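# Seat the bushing in the foam pocket on the mat

## Task

Place the bushing into the pocket cut into the foam on the mat so that it matches the pocket's outline and rests on the pocket's bottom; nothing else may remain on the foam or the mat, and nothing may be left tipped over. The 'manual' reference image shows the intended result.

## Robot and tools

Robot: a single six-joint arm with a two-finger parallel gripper. Its URDF root sits at (0, 0, +0.127) m in the scene frame with quat_wxyz (+0.923, +0.377, -0.016, +0.075), so the base is tilted. Scene frame: origin on the tabletop straight under the base, +z up, +y to the left when facing along +x. A two-camera stand is fixed beside the table. Loose objects may occasionally get a brief nudge.

Joint order, used in every command row and every per-joint list in results: shoulder (joint2), elbow (joint3), waist (joint1), wrist pitch (joint4), wrist yaw (joint5), wrist roll (joint6). Nominal ranges in rad: waist -2.618..3.054, shoulder 0.000..3.142, elbow 0.000..3.142, wrist pitch -1.571..1.571, wrist yaw -1.571..1.571, wrist roll -2.094..2.094. True stops may differ by up to 0.059 rad either way.

A row is 7 numbers, each in [-1, 1]: the six joint values in the order above, then the gripper opening. The six joint values are offsets, not poses: they are added to the Joint targets as they stood when the action (or move) began, not to the previous row. Scale: 1.0 equals 2.224 rad for shoulder, elbow and waist, and 8.485 rad for the three wrist joints. Sending the same offset again moves the joint further. The seventh number is an absolute opening: +1 fully open, -1 fully shut; send the current command again to keep the gripper unchanged (0 means half open, not 'no change').

execute_actions(actions, cameras): actions is a list of actions; each action is a list of up to 15 rows, one row per 1/30 s control step; a short action repeats its final row to fill 15 steps. An action that would push a joint more than 0.059 rad beyond its range (from the targets at its start) is rejected; if the first action fails this or any action is malformed, the entire call is rejected. Images are returned only when actions is empty or cameras names them ("all", a list of names, or [] for none). Cameras: cam_head_left, cam_head_right (fixed, calibrated, 672x504), cam_wrist (fisheye on the gripper, pose not given).

move(target, speed, blend, opening_speed, grip_force, blocking, cameras): target is one 7-number row or a list of up to 15 rows, all offsets counted from the same starting Joint targets; the gripper number stays absolute. Joints travel together, so the fingertips trace a curve. speed is the top rate in rad/s of the joint with the longest travel (0.01 to 12.57, default 0.5), one value or one per target. blend in rad rounds corners of a list (0 = stop at each). opening_speed is the gripper rate per second on the -1..+1 scale (at least 0.2); use it for gentle closing. grip_force is the per-pad force cap in newtons (10 to 50; lower caps close slowly) and persists. blocking=false returns after about 0.5 s while the move continues. Moves last 0.5 to 10 s and do not stop for obstacles. The result adds a 'move:' line: done, off_target, moving, held or fault, plus limits=held if steps were withheld; done does not guarantee no contact.

wait(seconds 0..10) lets time pass holding the last command; stop brakes a running move; zoom_image(camera, region [x0, y0, x1, y1] in pixels, at most 504x504) enlarges part of a camera's latest image; show_instructions shows the reference image; read_manual gives licence texts; finished_scene(scene) ends the current scene (1 or 2) irreversibly, and later calls in that reply go to the next scene.

Results: Joint positions (rad) and Joint velocities (rad/s) in joint order, followed by the pad gap in m (0.094 when fully open); Joint targets, the base for your next offsets; Tool commands; grip_measured on the -1..+1 scale (may read a few mm narrower than a held part); Joint torques (N m, positive toward larger angles, noisy and offset); step readings for action calls. 'joint sent to its limit' means a joint was clipped at its stop; 'joint command not followed' means the clearance check altered targets. Each result ends with the scene number.

Cautions: the controller keeps each target within 0.339 rad (big joints) or 2.2 rad (wrist) of the measured angle, and shrinks commands that would shift the gripper over 200 mm. A blocked arm keeps pushing until commanded back past its measured position. Avoid holding loads, long stretched poses or pushing into unreachable poses: motors heat, MOTOR HOT appears at 75 °C, a fault at 90 °C folds and disables the arm. Do not drop or release moving parts, slam into or hard-press fixed or heavy objects, knock things over, or let anything leave the table. To release, command an opening clearly above grip_measured. Faster, smoother, lower-effort solutions are better; thinking time passes in the simulation.

Each tool is called after ">>>" as a command line: name --argument value for each argument, lists and objects as JSON in quotes; but a table of rows of numbers goes row by row, as --pt "numbers of a row", without its own name.

Reference images:

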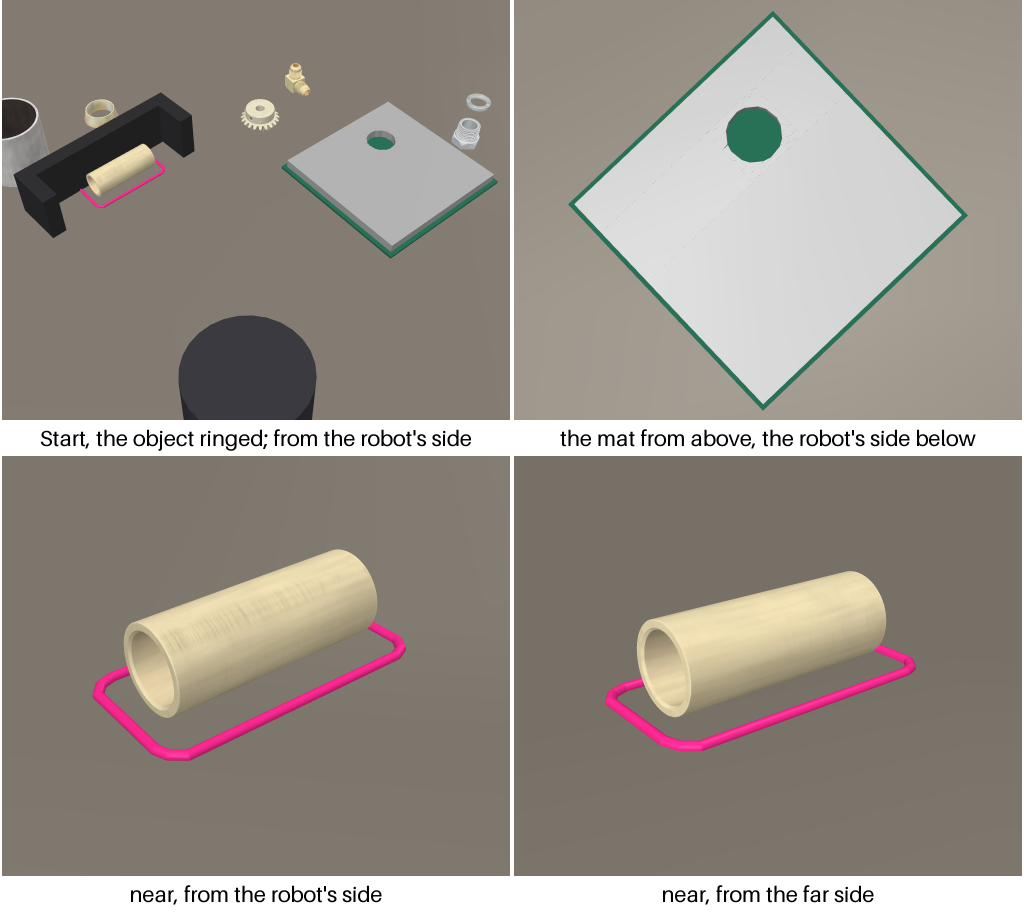

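## Session

>>> execute_actions --actions '[]'

Scene clock: 0.00 s.
grip_measured=+1.000
Joint names: [shoulder, elbow, waist, wrist pitch, wrist yaw, wrist roll]
Joint positions: [1.254 1.441 0.034 -1.193 0.02 -1.472 0.094]
Joint velocities: within noise
Joint torques (N m): no reading
Heat: 26 °C.
Joint targets: [1.248 1.449 0.044 -1.190 0.001 -1.468]
Tool commands: gripper/opening=+1.0

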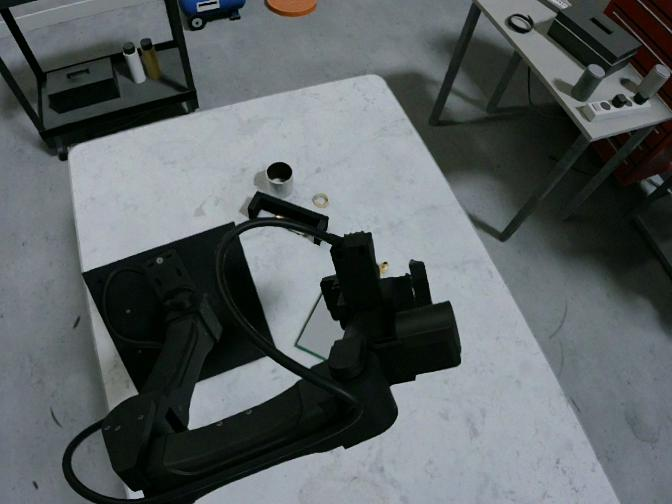

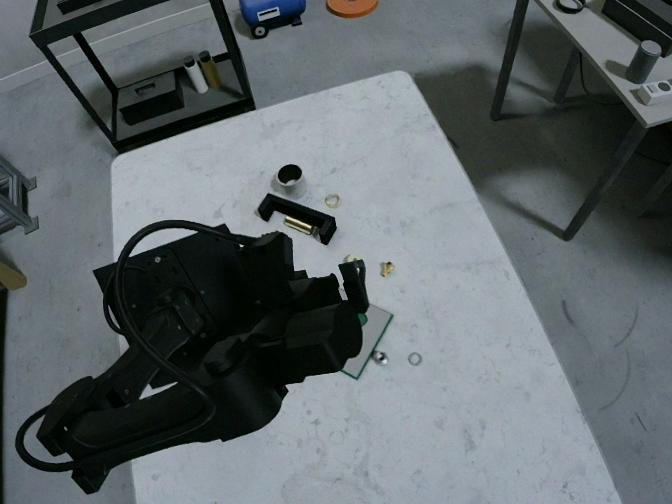

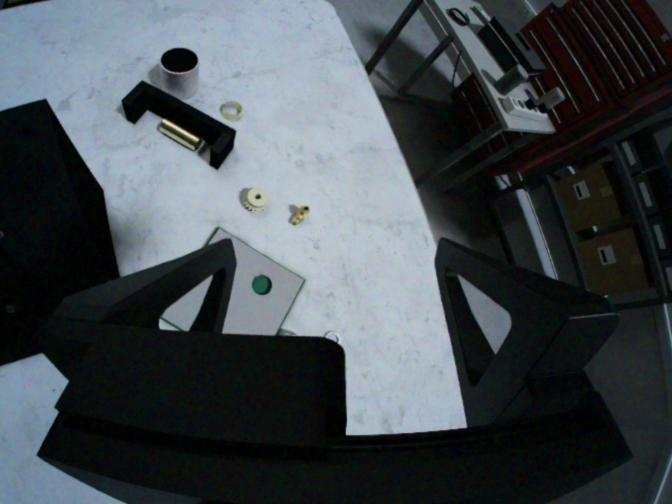

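>>> zoom_image --camera "cam_head_right" --region '[220, 140, 440, 305]'

>>> zoom_image --camera "cam_wrist" --region '[90, 30, 360, 350]'

>>> zoom_image --camera "cam_head_right" --region '[250, 230, 450, 390]'

Scaled by 2.291 from the camera's 672x504 image, which has a finer 960x720 frame.

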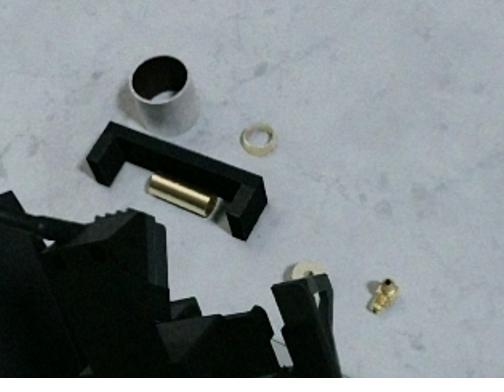

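Scaled by 1.575 from the camera's 672x504 image, which has a finer 960x720 frame.

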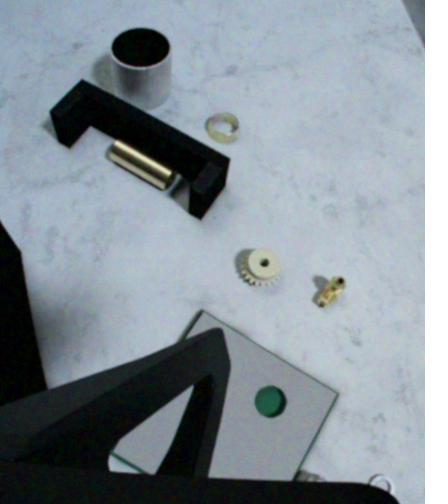

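Scaled by 2.520 from the camera's 672x504 image, which has a finer 960x720 frame.

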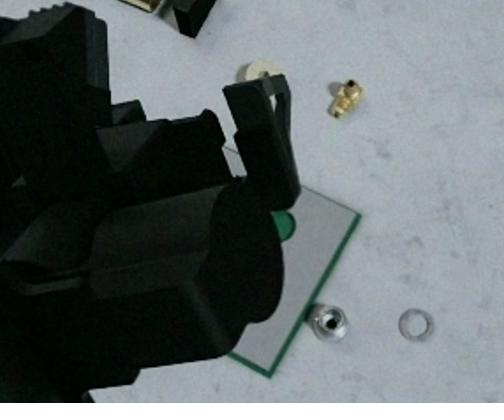

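>>> move --target '[0.5729, 0.0288, 0.2527, 0.0060, 0.0645, 0.0070, 1.0]' --speed 1.0 --cameras '["all"]'

Scene clock: 186.90 s.
grip_measured=+1.000
Joint names: [shoulder, elbow, waist, wrist pitch, wrist yaw, wrist roll]
Joint positions: [2.528 1.487 0.587 -1.146 0.551 -1.413 0.094]
Joint torques (N m): [-8.2 7.15 6.27 0.15 -0.04 0.08]
Heat: 27 °C.
Joint targets: [2.523 1.514 0.606 -1.139 0.549 -1.409]
move: done

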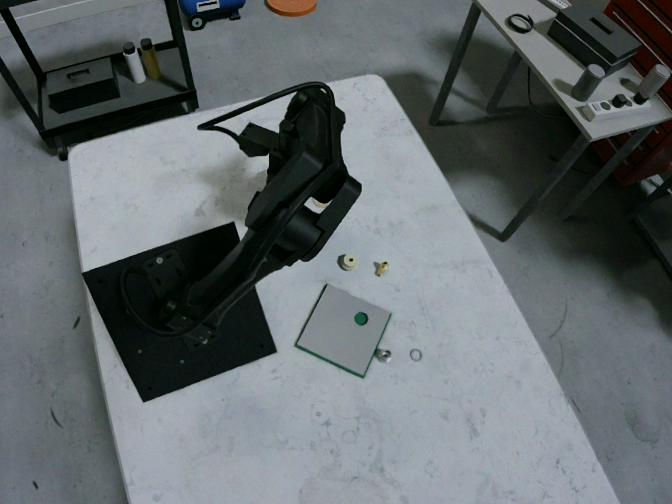

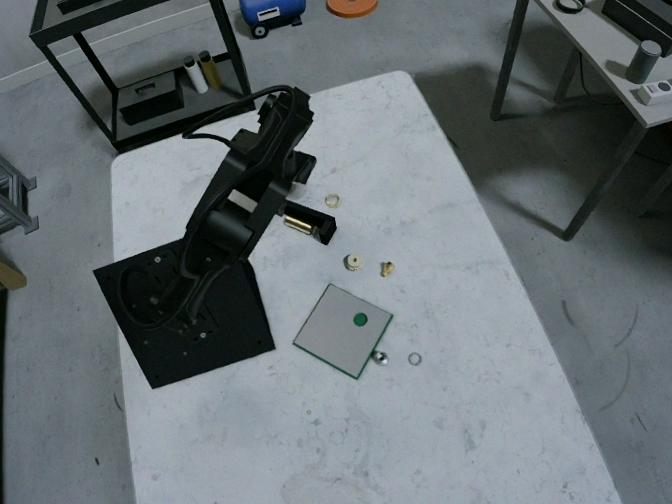

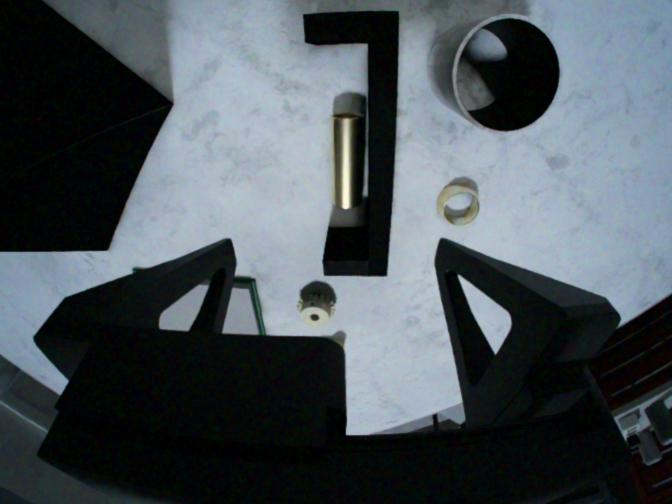

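>>> zoom_image --camera "cam_wrist" --region '[280, 0, 520, 290]'

>>> zoom_image --camera "cam_head_right" --region '[270, 180, 440, 400]'

>>> zoom_image --camera "cam_head_left" --region '[270, 180, 440, 400]'

Scaled by 1.738 from the camera's 672x504 image, which has a finer 960x720 frame.

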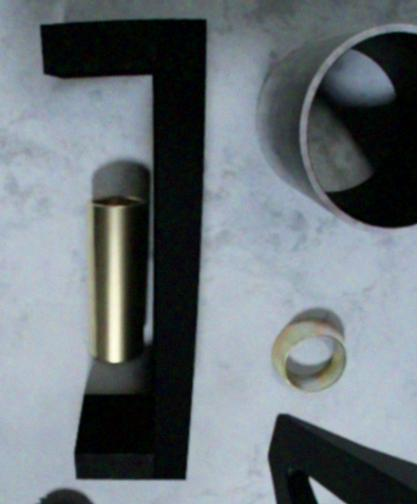

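Scaled by 2.291 from the camera's 672x504 image, which has a finer 960x720 frame.

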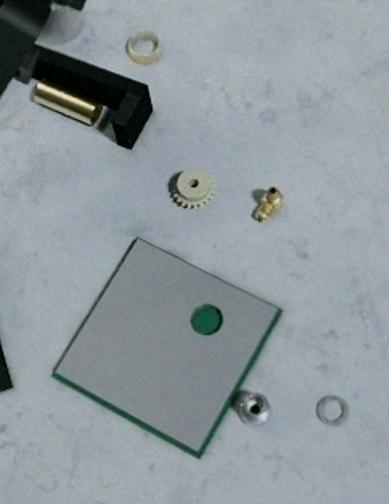

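Scaled by 2.291 from the camera's 672x504 image, which has a finer 960x720 frame.

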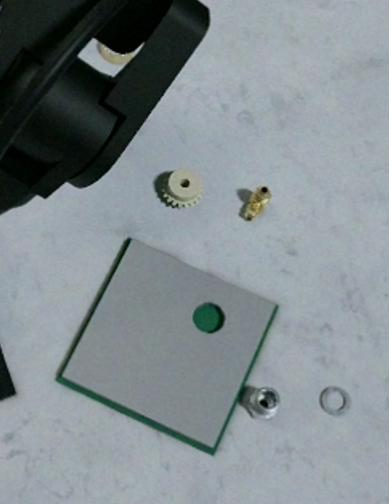

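>>> move --target '[-0.2707, -0.5142, -0.0661, 0.15728, -0.0066, 0.11915, 0.79]' --speed 1.0 --cameras '["all"]'

>>> zoom_image --camera "cam_wrist" --region '[180, 100, 500, 340]'

Scene clock: 498.90 s.
grip_measured=+0.792
Joint names: [shoulder, elbow, waist, wrist pitch, wrist yaw, wrist roll]
Joint positions: [1.933 0.378 0.456 0.171 0.506 -0.404 0.084]
Joint torques (N m): [-4.52 3.52 3.08 1.11 -0.22 0.09]
Heat: 28 °C.
Joint targets: [1.920 0.370 0.459 0.196 0.493 -0.398]
move: done

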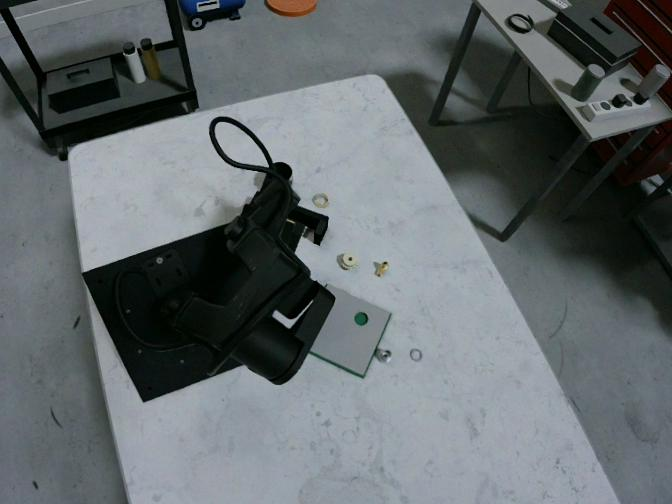

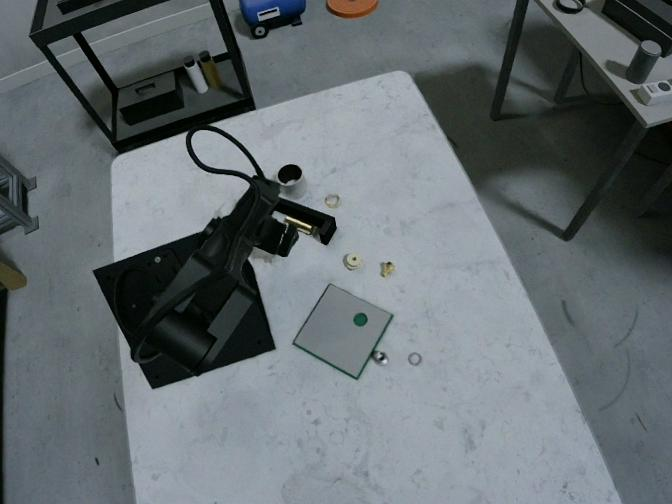

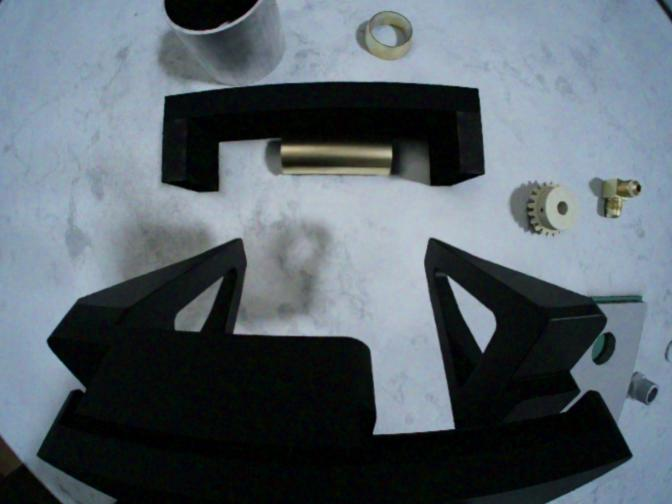

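Scaled by 1.575 from the camera's 672x504 image, which has a finer 960x720 frame.

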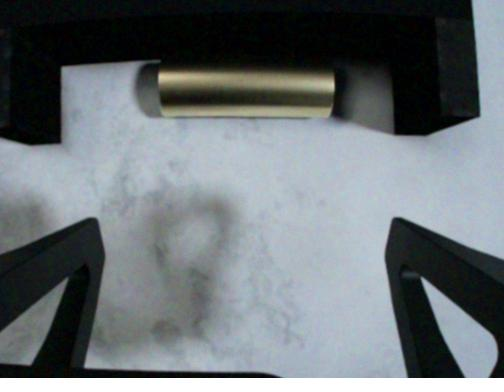

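>>> move --target '[0.2140, 0.0495, -0.0899, 0.05834, -0.00778, -0.0251, 0.79]' --speed 0.4 --cameras '["cam_wrist", "cam_head_right"]'

>>> zoom_image --camera "cam_wrist" --region '[180, 100, 500, 340]'

Scene clock: 562.20 s.
grip_measured=+0.792
Joint names: [shoulder, elbow, waist, wrist pitch, wrist yaw, wrist roll]
Joint positions: [2.388 0.464 0.26 0.667 0.443 -0.605 0.084]
Joint torques (N m): [-4.45 3.37 4.03 1.03 -0.33 -0.02]
Heat: 26 °C.
Joint targets: [2.396 0.480 0.259 0.691 0.427 -0.611]
move: done
Images, in order (width x height): cam_head_right 672x504, cam_wrist 672x504.

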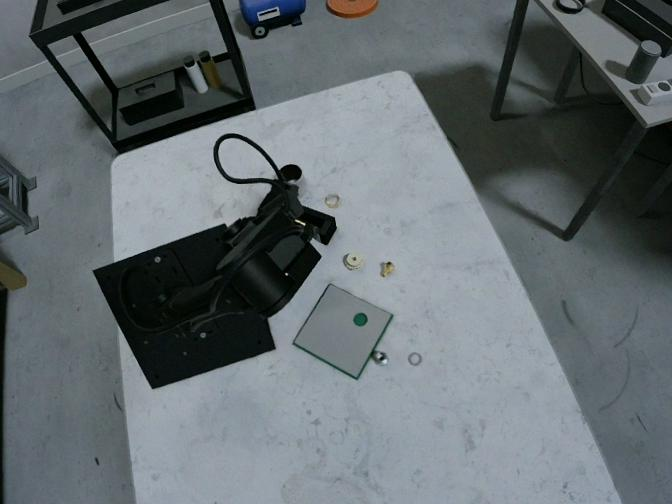

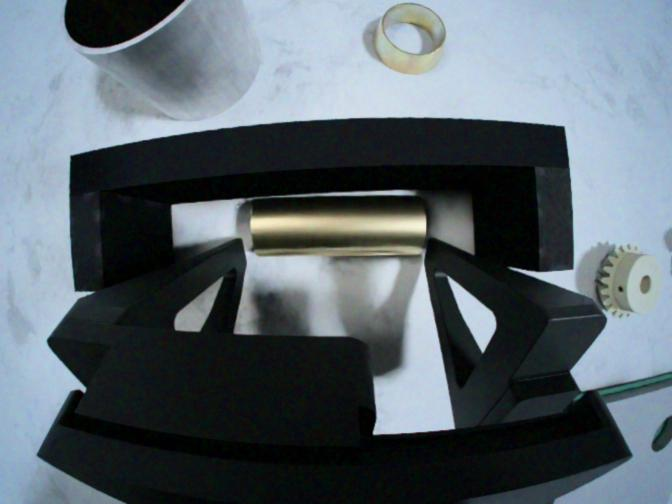

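Scaled by 1.575 from the camera's 672x504 image, which has a finer 960x720 frame.

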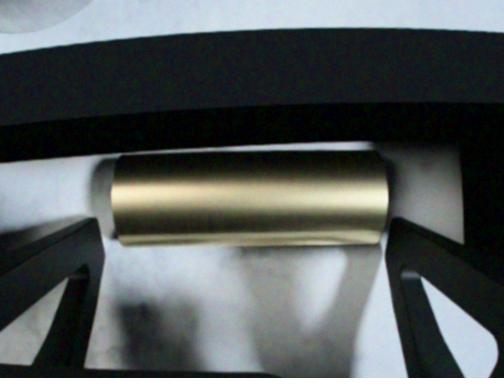

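>>> move --pt "0.01057 0.0130 0.0 -0.00064 0.0 0.0 0.79" --pt "0.01057 0.0130 0.0 -0.00064 0.0 0.0 0.4" --speed 0.3 --grip_force 20 --cameras '["cam_wrist"]'

Scene clock: 602.63 s.
grip_measured=+0.483
Joint names: [shoulder, elbow, waist, wrist pitch, wrist yaw, wrist roll]
Joint positions: [2.41 0.495 0.26 0.667 0.443 -0.606 0.07]
Joint torques (N m): [-4.55 3.26 4.19 0.96 -0.32 -0.01]
Heat: 27 °C.
Joint targets: [2.420 0.509 0.259 0.685 0.427 -0.611]
grip_force (N): 20
move: done
Images, in order (width x height): cam_wrist 672x504.

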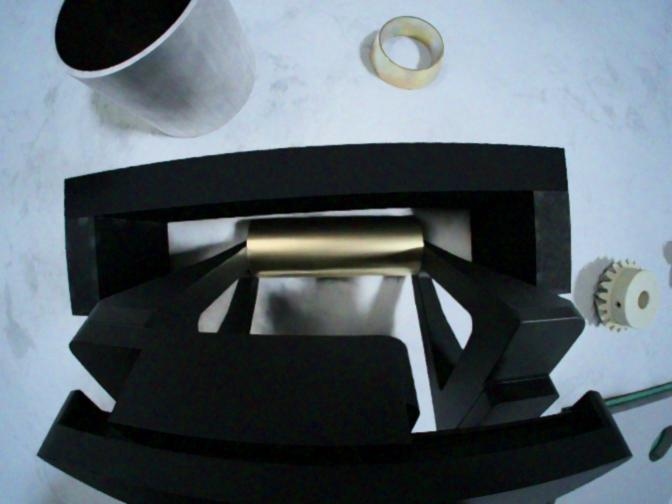

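>>> move --pt "-0.0962 -0.0497 0.0319 -0.0172 0.0022 0.00796 0.4" --pt "-0.2012 -0.1254 -0.0652 -0.0139 -0.0060 -0.01815 0.4" --pt "-0.1421 -0.1304 -0.1034 0.0066 -0.0098 -0.0284 0.4" --speed '[0.5, 0.6, 0.25]' --blend '[0.05, 0.04, 0]' --cameras '["cam_wrist", "cam_head_right"]'

Scene clock: 706.37 s.
grip_measured=+0.483
Joint names: [shoulder, elbow, waist, wrist pitch, wrist yaw, wrist roll]
Joint positions: [2.097 0.225 0.029 0.71 0.37 -0.846 0.07]
Joint torques (N m): [-3.23 0.69 3.45 0.95 -0.46 -0.01]
Heat: 27 °C.
Joint targets: [2.104 0.219 0.029 0.741 0.344 -0.852]
grip_force (N): 20
move: done
Images, in order (width x height): cam_head_right 672x504, cam_wrist 672x504.

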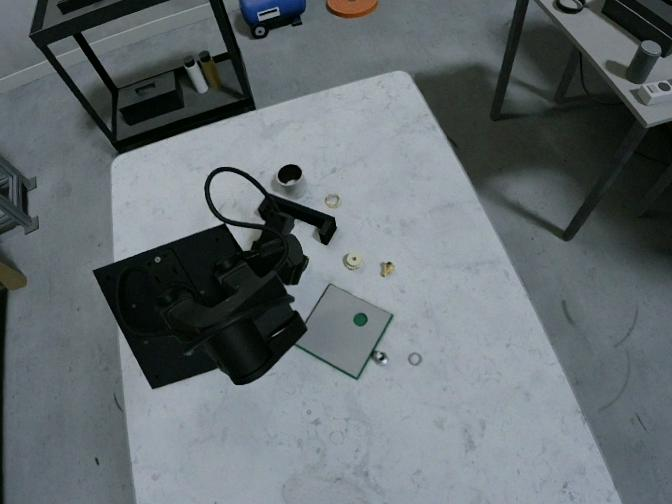

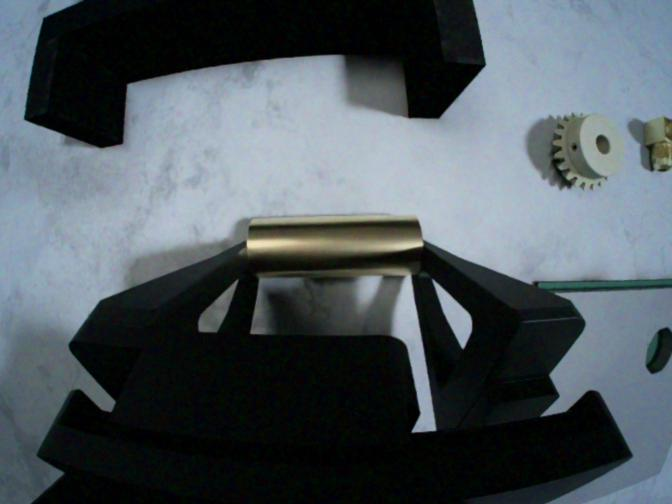

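>>> move --pt "0 0 0 0 0 0 0.79" --pt "-0.1511 0.0315 0.1061 -0.0592 0.0099 0.0286 0.79" --pt "0.2104 0.3768 0.3516 -0.1932 0.0579 -0.0306 0.1" --speed '[0.5, 0.6, 1.0]' --blend '[0, 0.05, 0]' --cameras '["cam_wrist", "cam_head_right"]'

>>> zoom_image --camera "cam_wrist" --region '[230, 100, 450, 300]'

Scene clock: 761.80 s.
grip_measured=+0.788
Joint names: [shoulder, elbow, waist, wrist pitch, wrist yaw, wrist roll]
Joint positions: [1.868 0.363 0.306 0.17 0.468 -0.658 0.084]
Joint torques (N m): [-4.41 3 2.99 0.77 -0.16 0.08]
Heat: 28 °C.
Joint targets: [1.855 0.355 0.305 0.172 0.464 -0.656]
Tool commands: gripper/opening=+0.79
grip_force (N): 20
move: held (a check stopped the path); path passed 2 of 3 targets; target 3's new numbers were not sent; limits=held; the wrist pitch is farthest, 1.068 rad from its target
joint command not followed: on one or more control steps a check withheld the commanded joint targets, and the robot was not sent them on those steps.
cause: the commanded joint targets, or the way to them, would bring two parts of the arm too close to each other (its base or mounting and its fingers, with the joints along the arm from the waist to the wrist roll between them, 8 mm apart when it was first held).
Images, in order (width x height): cam_head_right 672x504, cam_wrist 672x504.

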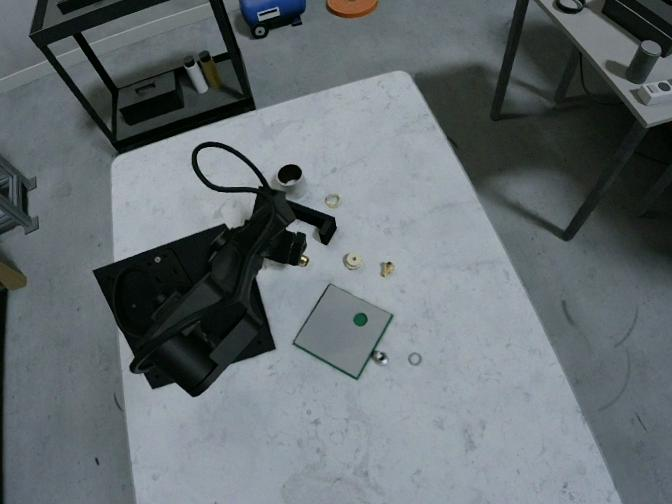

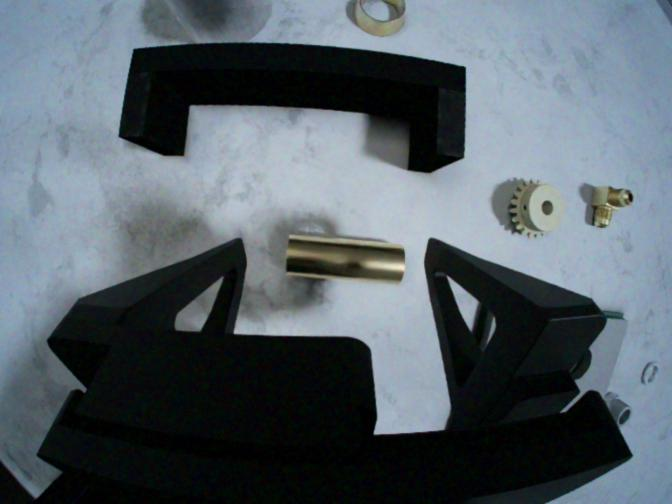

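Scaled by 2.291 from the camera's 672x504 image, which has a finer 960x720 frame.

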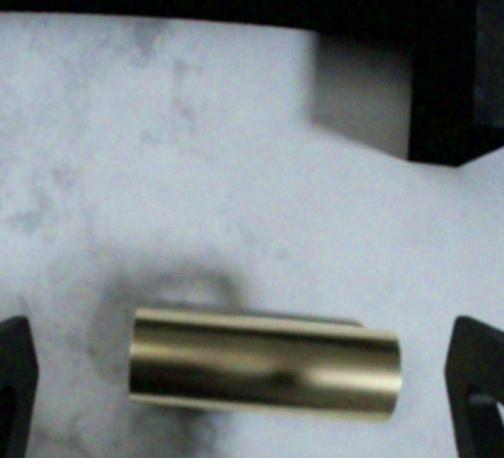

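>>> move --target '[0.1538, 0.3903, -0.0710, -0.1386, -0.0060, 0.2232, 0.1]' --speed 1.2 --cameras '["cam_wrist", "cam_head_left"]'

>>> zoom_image --camera "cam_wrist" --region '[230, 60, 450, 280]'

Scene clock: 956.10 s.
grip_measured=+0.102
Joint names: [shoulder, elbow, waist, wrist pitch, wrist yaw, wrist roll]
Joint positions: [2.187 1.202 0.144 -0.987 0.418 1.233 0.052]
Joint torques (N m): [-5.37 5.45 5.68 -0.18 -0.25 0.09]
Heat: 28 °C.
Joint targets: [2.197 1.223 0.148 -1.004 0.413 1.238]
grip_force (N): 20
move: done
Images, in order (width x height): cam_head_left 672x504, cam_wrist 672x504.

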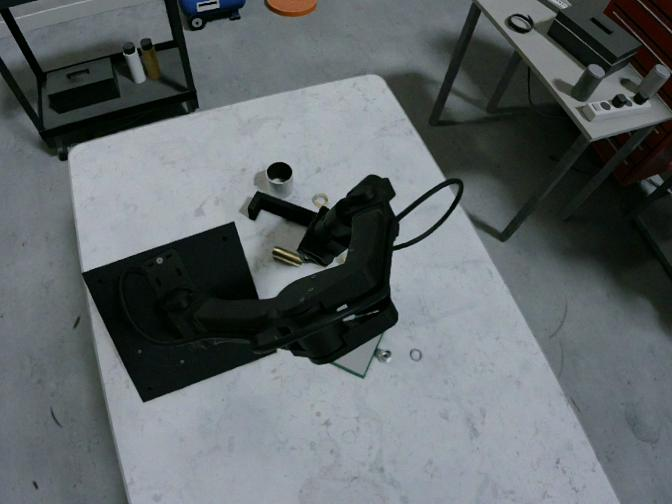

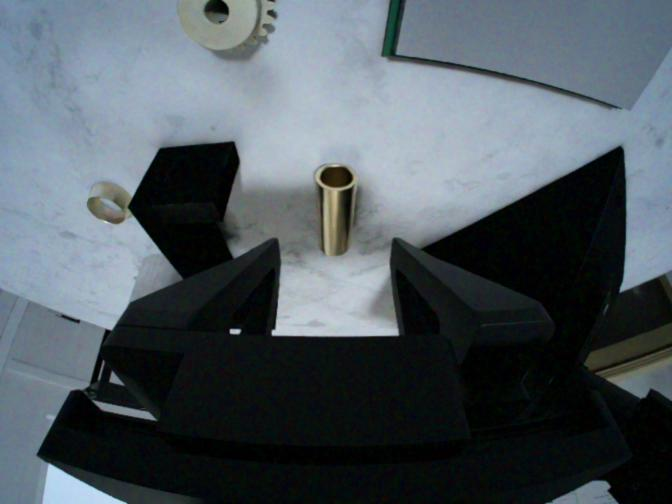

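Scaled by 2.291 from the camera's 672x504 image, which has a finer 960x720 frame.

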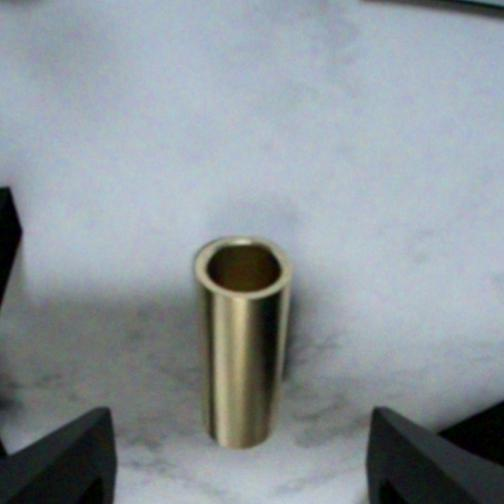

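>>> zoom_image --camera "cam_head_left" --region '[230, 170, 370, 290]'

Scaled by 3.600 from the camera's 672x504 image, which has a finer 960x720 frame.

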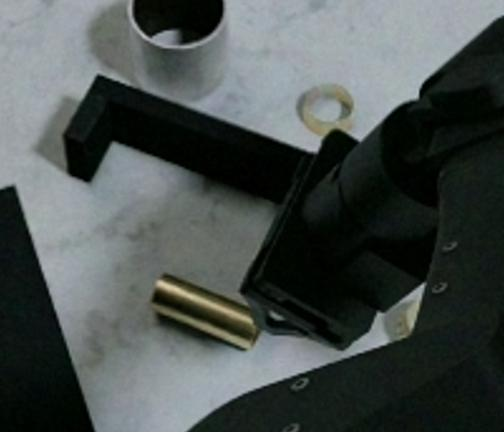

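>>> move --target '[0.0297, -0.0495, -0.0171, 0.0220, 0.0013, -0.0044, 0.1]' --speed 0.5 --cameras '["cam_wrist"]'

>>> zoom_image --camera "cam_wrist" --region '[230, 100, 450, 320]'

Scene clock: 1033.50 s.
grip_measured=+0.102
Joint names: [shoulder, elbow, waist, wrist pitch, wrist yaw, wrist roll]
Joint positions: [2.259 1.116 0.105 -0.831 0.418 1.206 0.052]
Joint torques (N m): [-5.98 2.82 5.65 0.05 -0.11 0.01]
Heat: 28 °C.
Joint targets: [2.263 1.113 0.109 -0.817 0.424 1.201]
grip_force (N): 20
move: done
Images, in order (width x height): cam_wrist 672x504.

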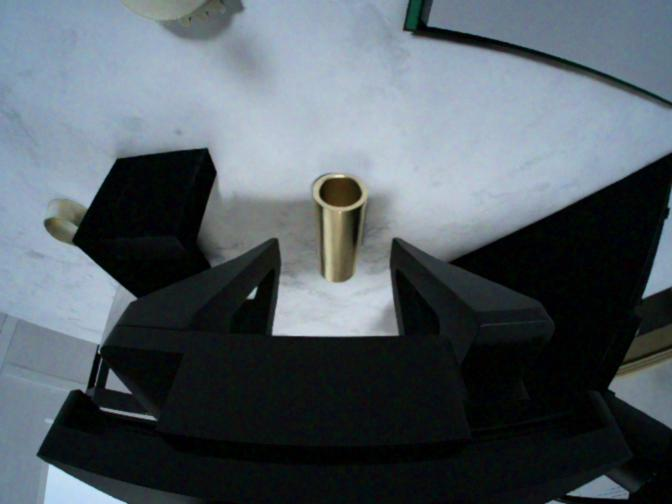

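Scaled by 2.291 from the camera's 672x504 image, which has a finer 960x720 frame.

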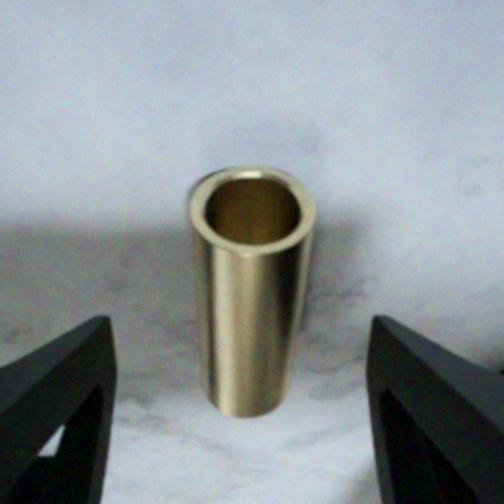

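>>> move --target '[0.0265, -0.0292, -0.0223, 0.0186, 0.0035, -0.0073, 0.1]' --speed 0.15 --cameras '["cam_wrist"]'

>>> zoom_image --camera "cam_wrist" --region '[230, 120, 450, 340]'

Scene clock: 1115.53 s.
grip_measured=+0.102
Joint names: [shoulder, elbow, waist, wrist pitch, wrist yaw, wrist roll]
Joint positions: [2.313 1.055 0.057 -0.674 0.445 1.144 0.052]
Joint torques (N m): [-5.6 2.06 5.49 0.03 -0.09 -0.02]
Heat: 28 °C.
Joint targets: [2.322 1.048 0.060 -0.659 0.454 1.139]
grip_force (N): 20
move: done
Images, in order (width x height): cam_wrist 672x504.

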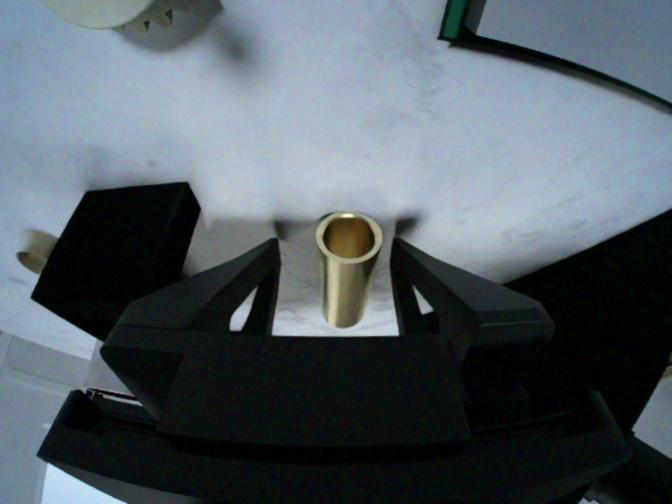

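Scaled by 2.291 from the camera's 672x504 image, which has a finer 960x720 frame.

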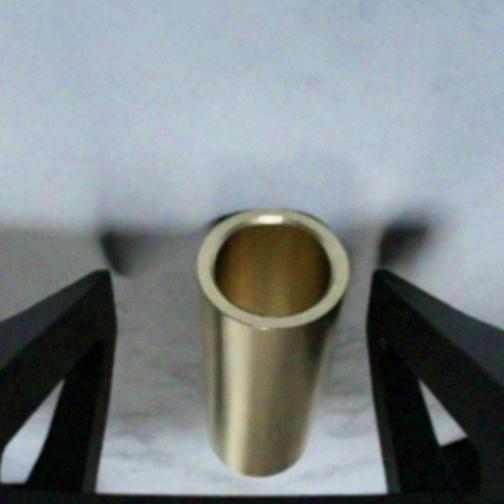

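>>> move --pt "-0.0059 -0.0071 -0.0022 0.0003 0.0002 -0.0006 0.1" --pt "-0.0059 -0.0071 -0.0022 0.0003 0.0002 -0.0006 -0.7" --speed 0.15 --grip_force 35 --cameras '["cam_wrist"]'

>>> zoom_image --camera "cam_wrist" --region '[230, 120, 450, 340]'

Scene clock: 1165.87 s.
grip_measured=-0.431
Joint names: [shoulder, elbow, waist, wrist pitch, wrist yaw, wrist roll]
Joint positions: [2.313 1.039 0.053 -0.67 0.448 1.139 0.027]
Joint torques (N m): [-6.63 1.91 5.3 0 -0.11 -0.01]
Heat: 28 °C.
Joint targets: [2.309 1.032 0.055 -0.657 0.456 1.134]
grip_force (N): 35
move: done
Images, in order (width x height): cam_wrist 672x504.

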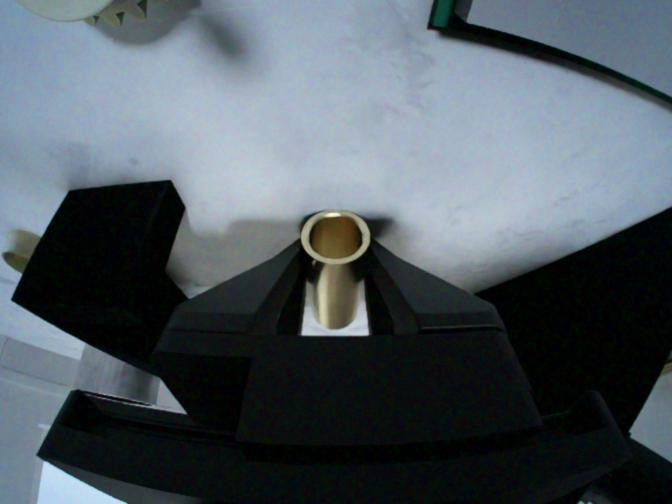

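Scaled by 2.291 from the camera's 672x504 image, which has a finer 960x720 frame.

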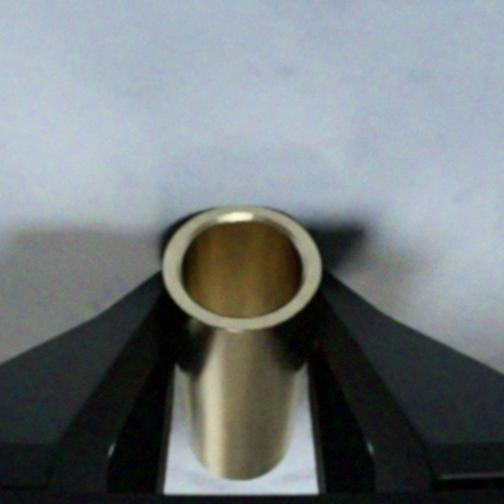

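>>> move --pt "-0.0504 0.0859 0.0414 -0.0409 -0.0051 0.0123 -0.7" --pt "-0.3188 -0.0144 -0.1987 -0.0357 -0.0708 -0.1625 -0.7" --pt "-0.4541 -0.1025 -0.4388 0.0026 -0.1365 -0.3373 -0.7" --speed '[0.4, 1.0, 1.0]' --blend '[0.08, 0.2, 0]' --cameras '["all"]'

>>> zoom_image --camera "cam_wrist" --region '[180, 40, 500, 360]'

Scene clock: 1228.10 s.
grip_measured=-0.432
Joint names: [shoulder, elbow, waist, wrist pitch, wrist yaw, wrist roll]
Joint positions: [1.327 0.812 -0.923 -0.64 -0.659 -1.722 0.027]
Joint torques (N m): [-8.62 2.52 2.17 -0.03 -0.86 -0.04]
Heat: 28 °C.
Joint targets: [1.299 0.804 -0.921 -0.635 -0.703 -1.728]
grip_force (N): 35
move: off_target; the wrist yaw is farthest, 0.044 rad from its target

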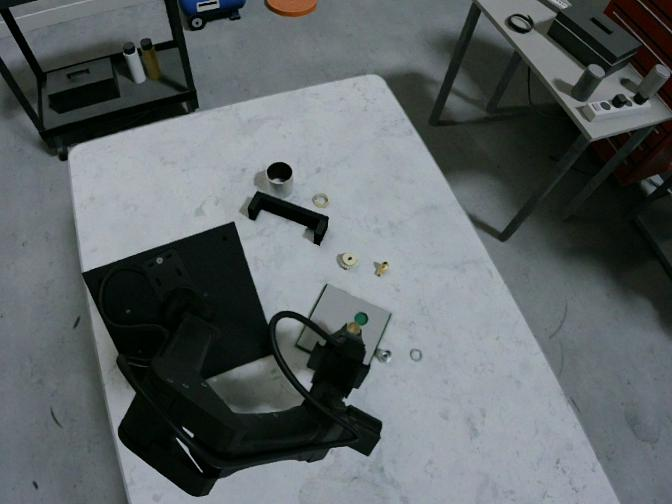

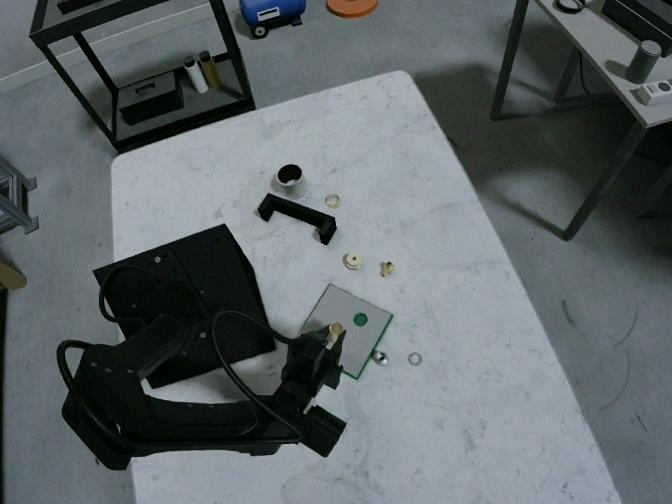

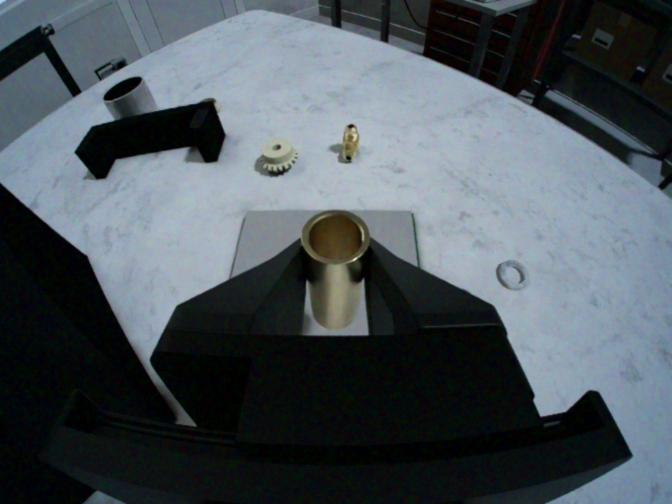

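Scaled by 1.575 from the camera's 672x504 image, which has a finer 960x720 frame.

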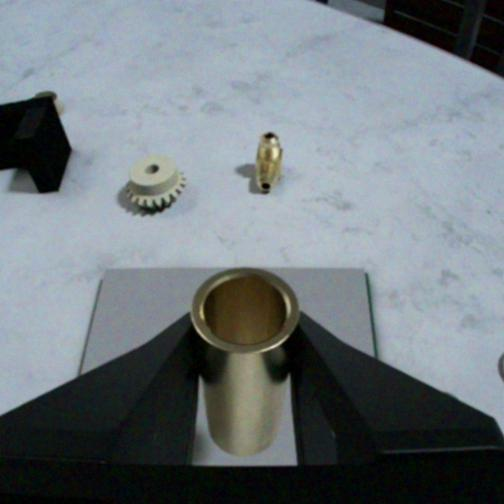

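>>> move --target '[0.0863, 0.1529, -0.0346, -0.0219, -0.0087, -0.0120, -0.7]' --speed 0.5 --cameras '["all"]'

>>> zoom_image --camera "cam_wrist" --region '[180, 80, 500, 320]'

Scene clock: 1304.23 s.
grip_measured=-0.432
Joint names: [shoulder, elbow, waist, wrist pitch, wrist yaw, wrist roll]
Joint positions: [1.481 1.125 -1.001 -0.794 -0.733 -1.825 0.027]
Joint torques (N m): [-7.21 5.29 2.62 -0.33 -0.81 -0.02]
Heat: 27 °C.
Joint targets: [1.491 1.144 -0.998 -0.821 -0.776 -1.830]
grip_force (N): 35
move: off_target; the wrist yaw is farthest, 0.044 rad from its target

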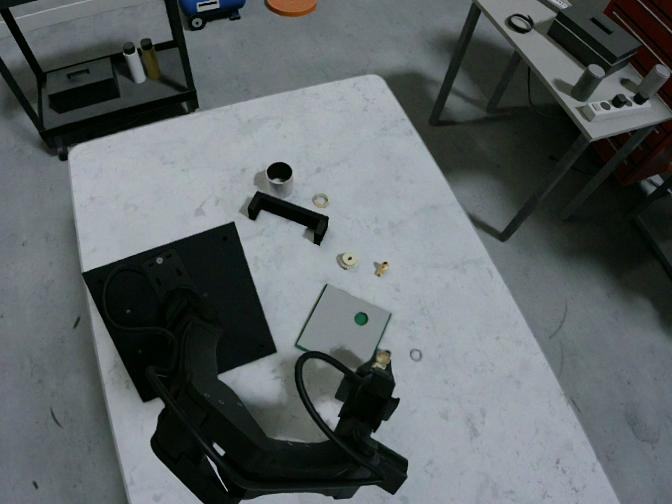

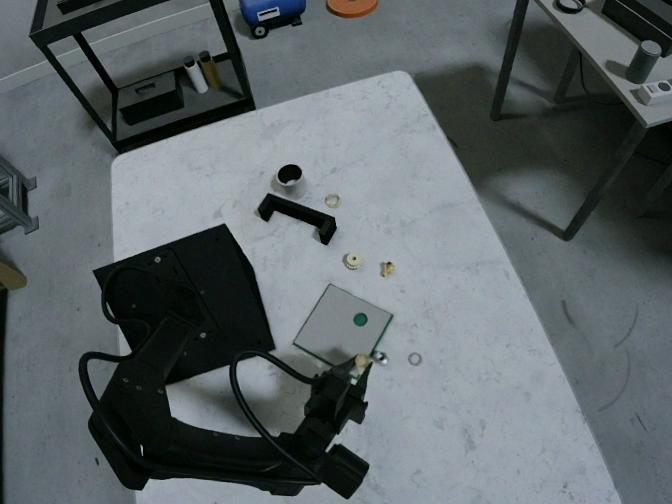

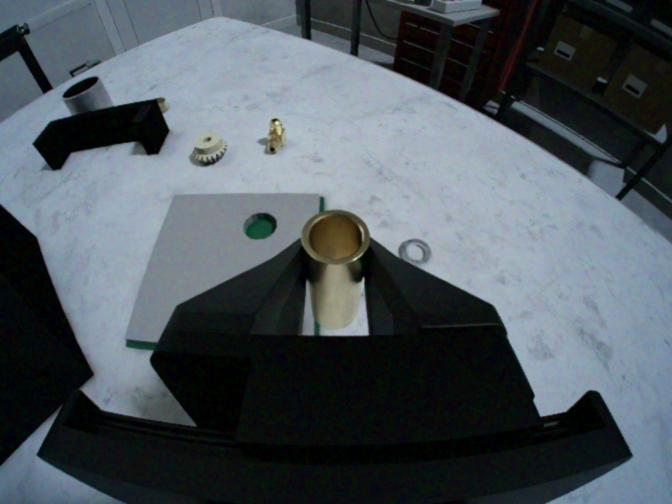

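Scaled by 1.575 from the camera's 672x504 image, which has a finer 960x720 frame.

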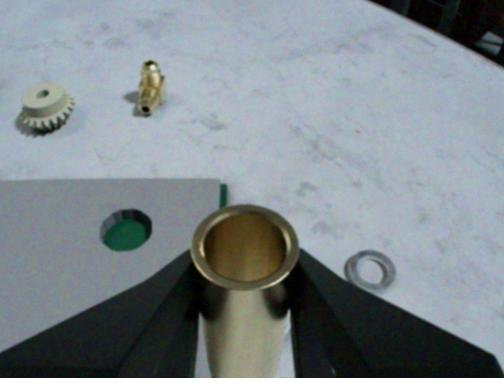

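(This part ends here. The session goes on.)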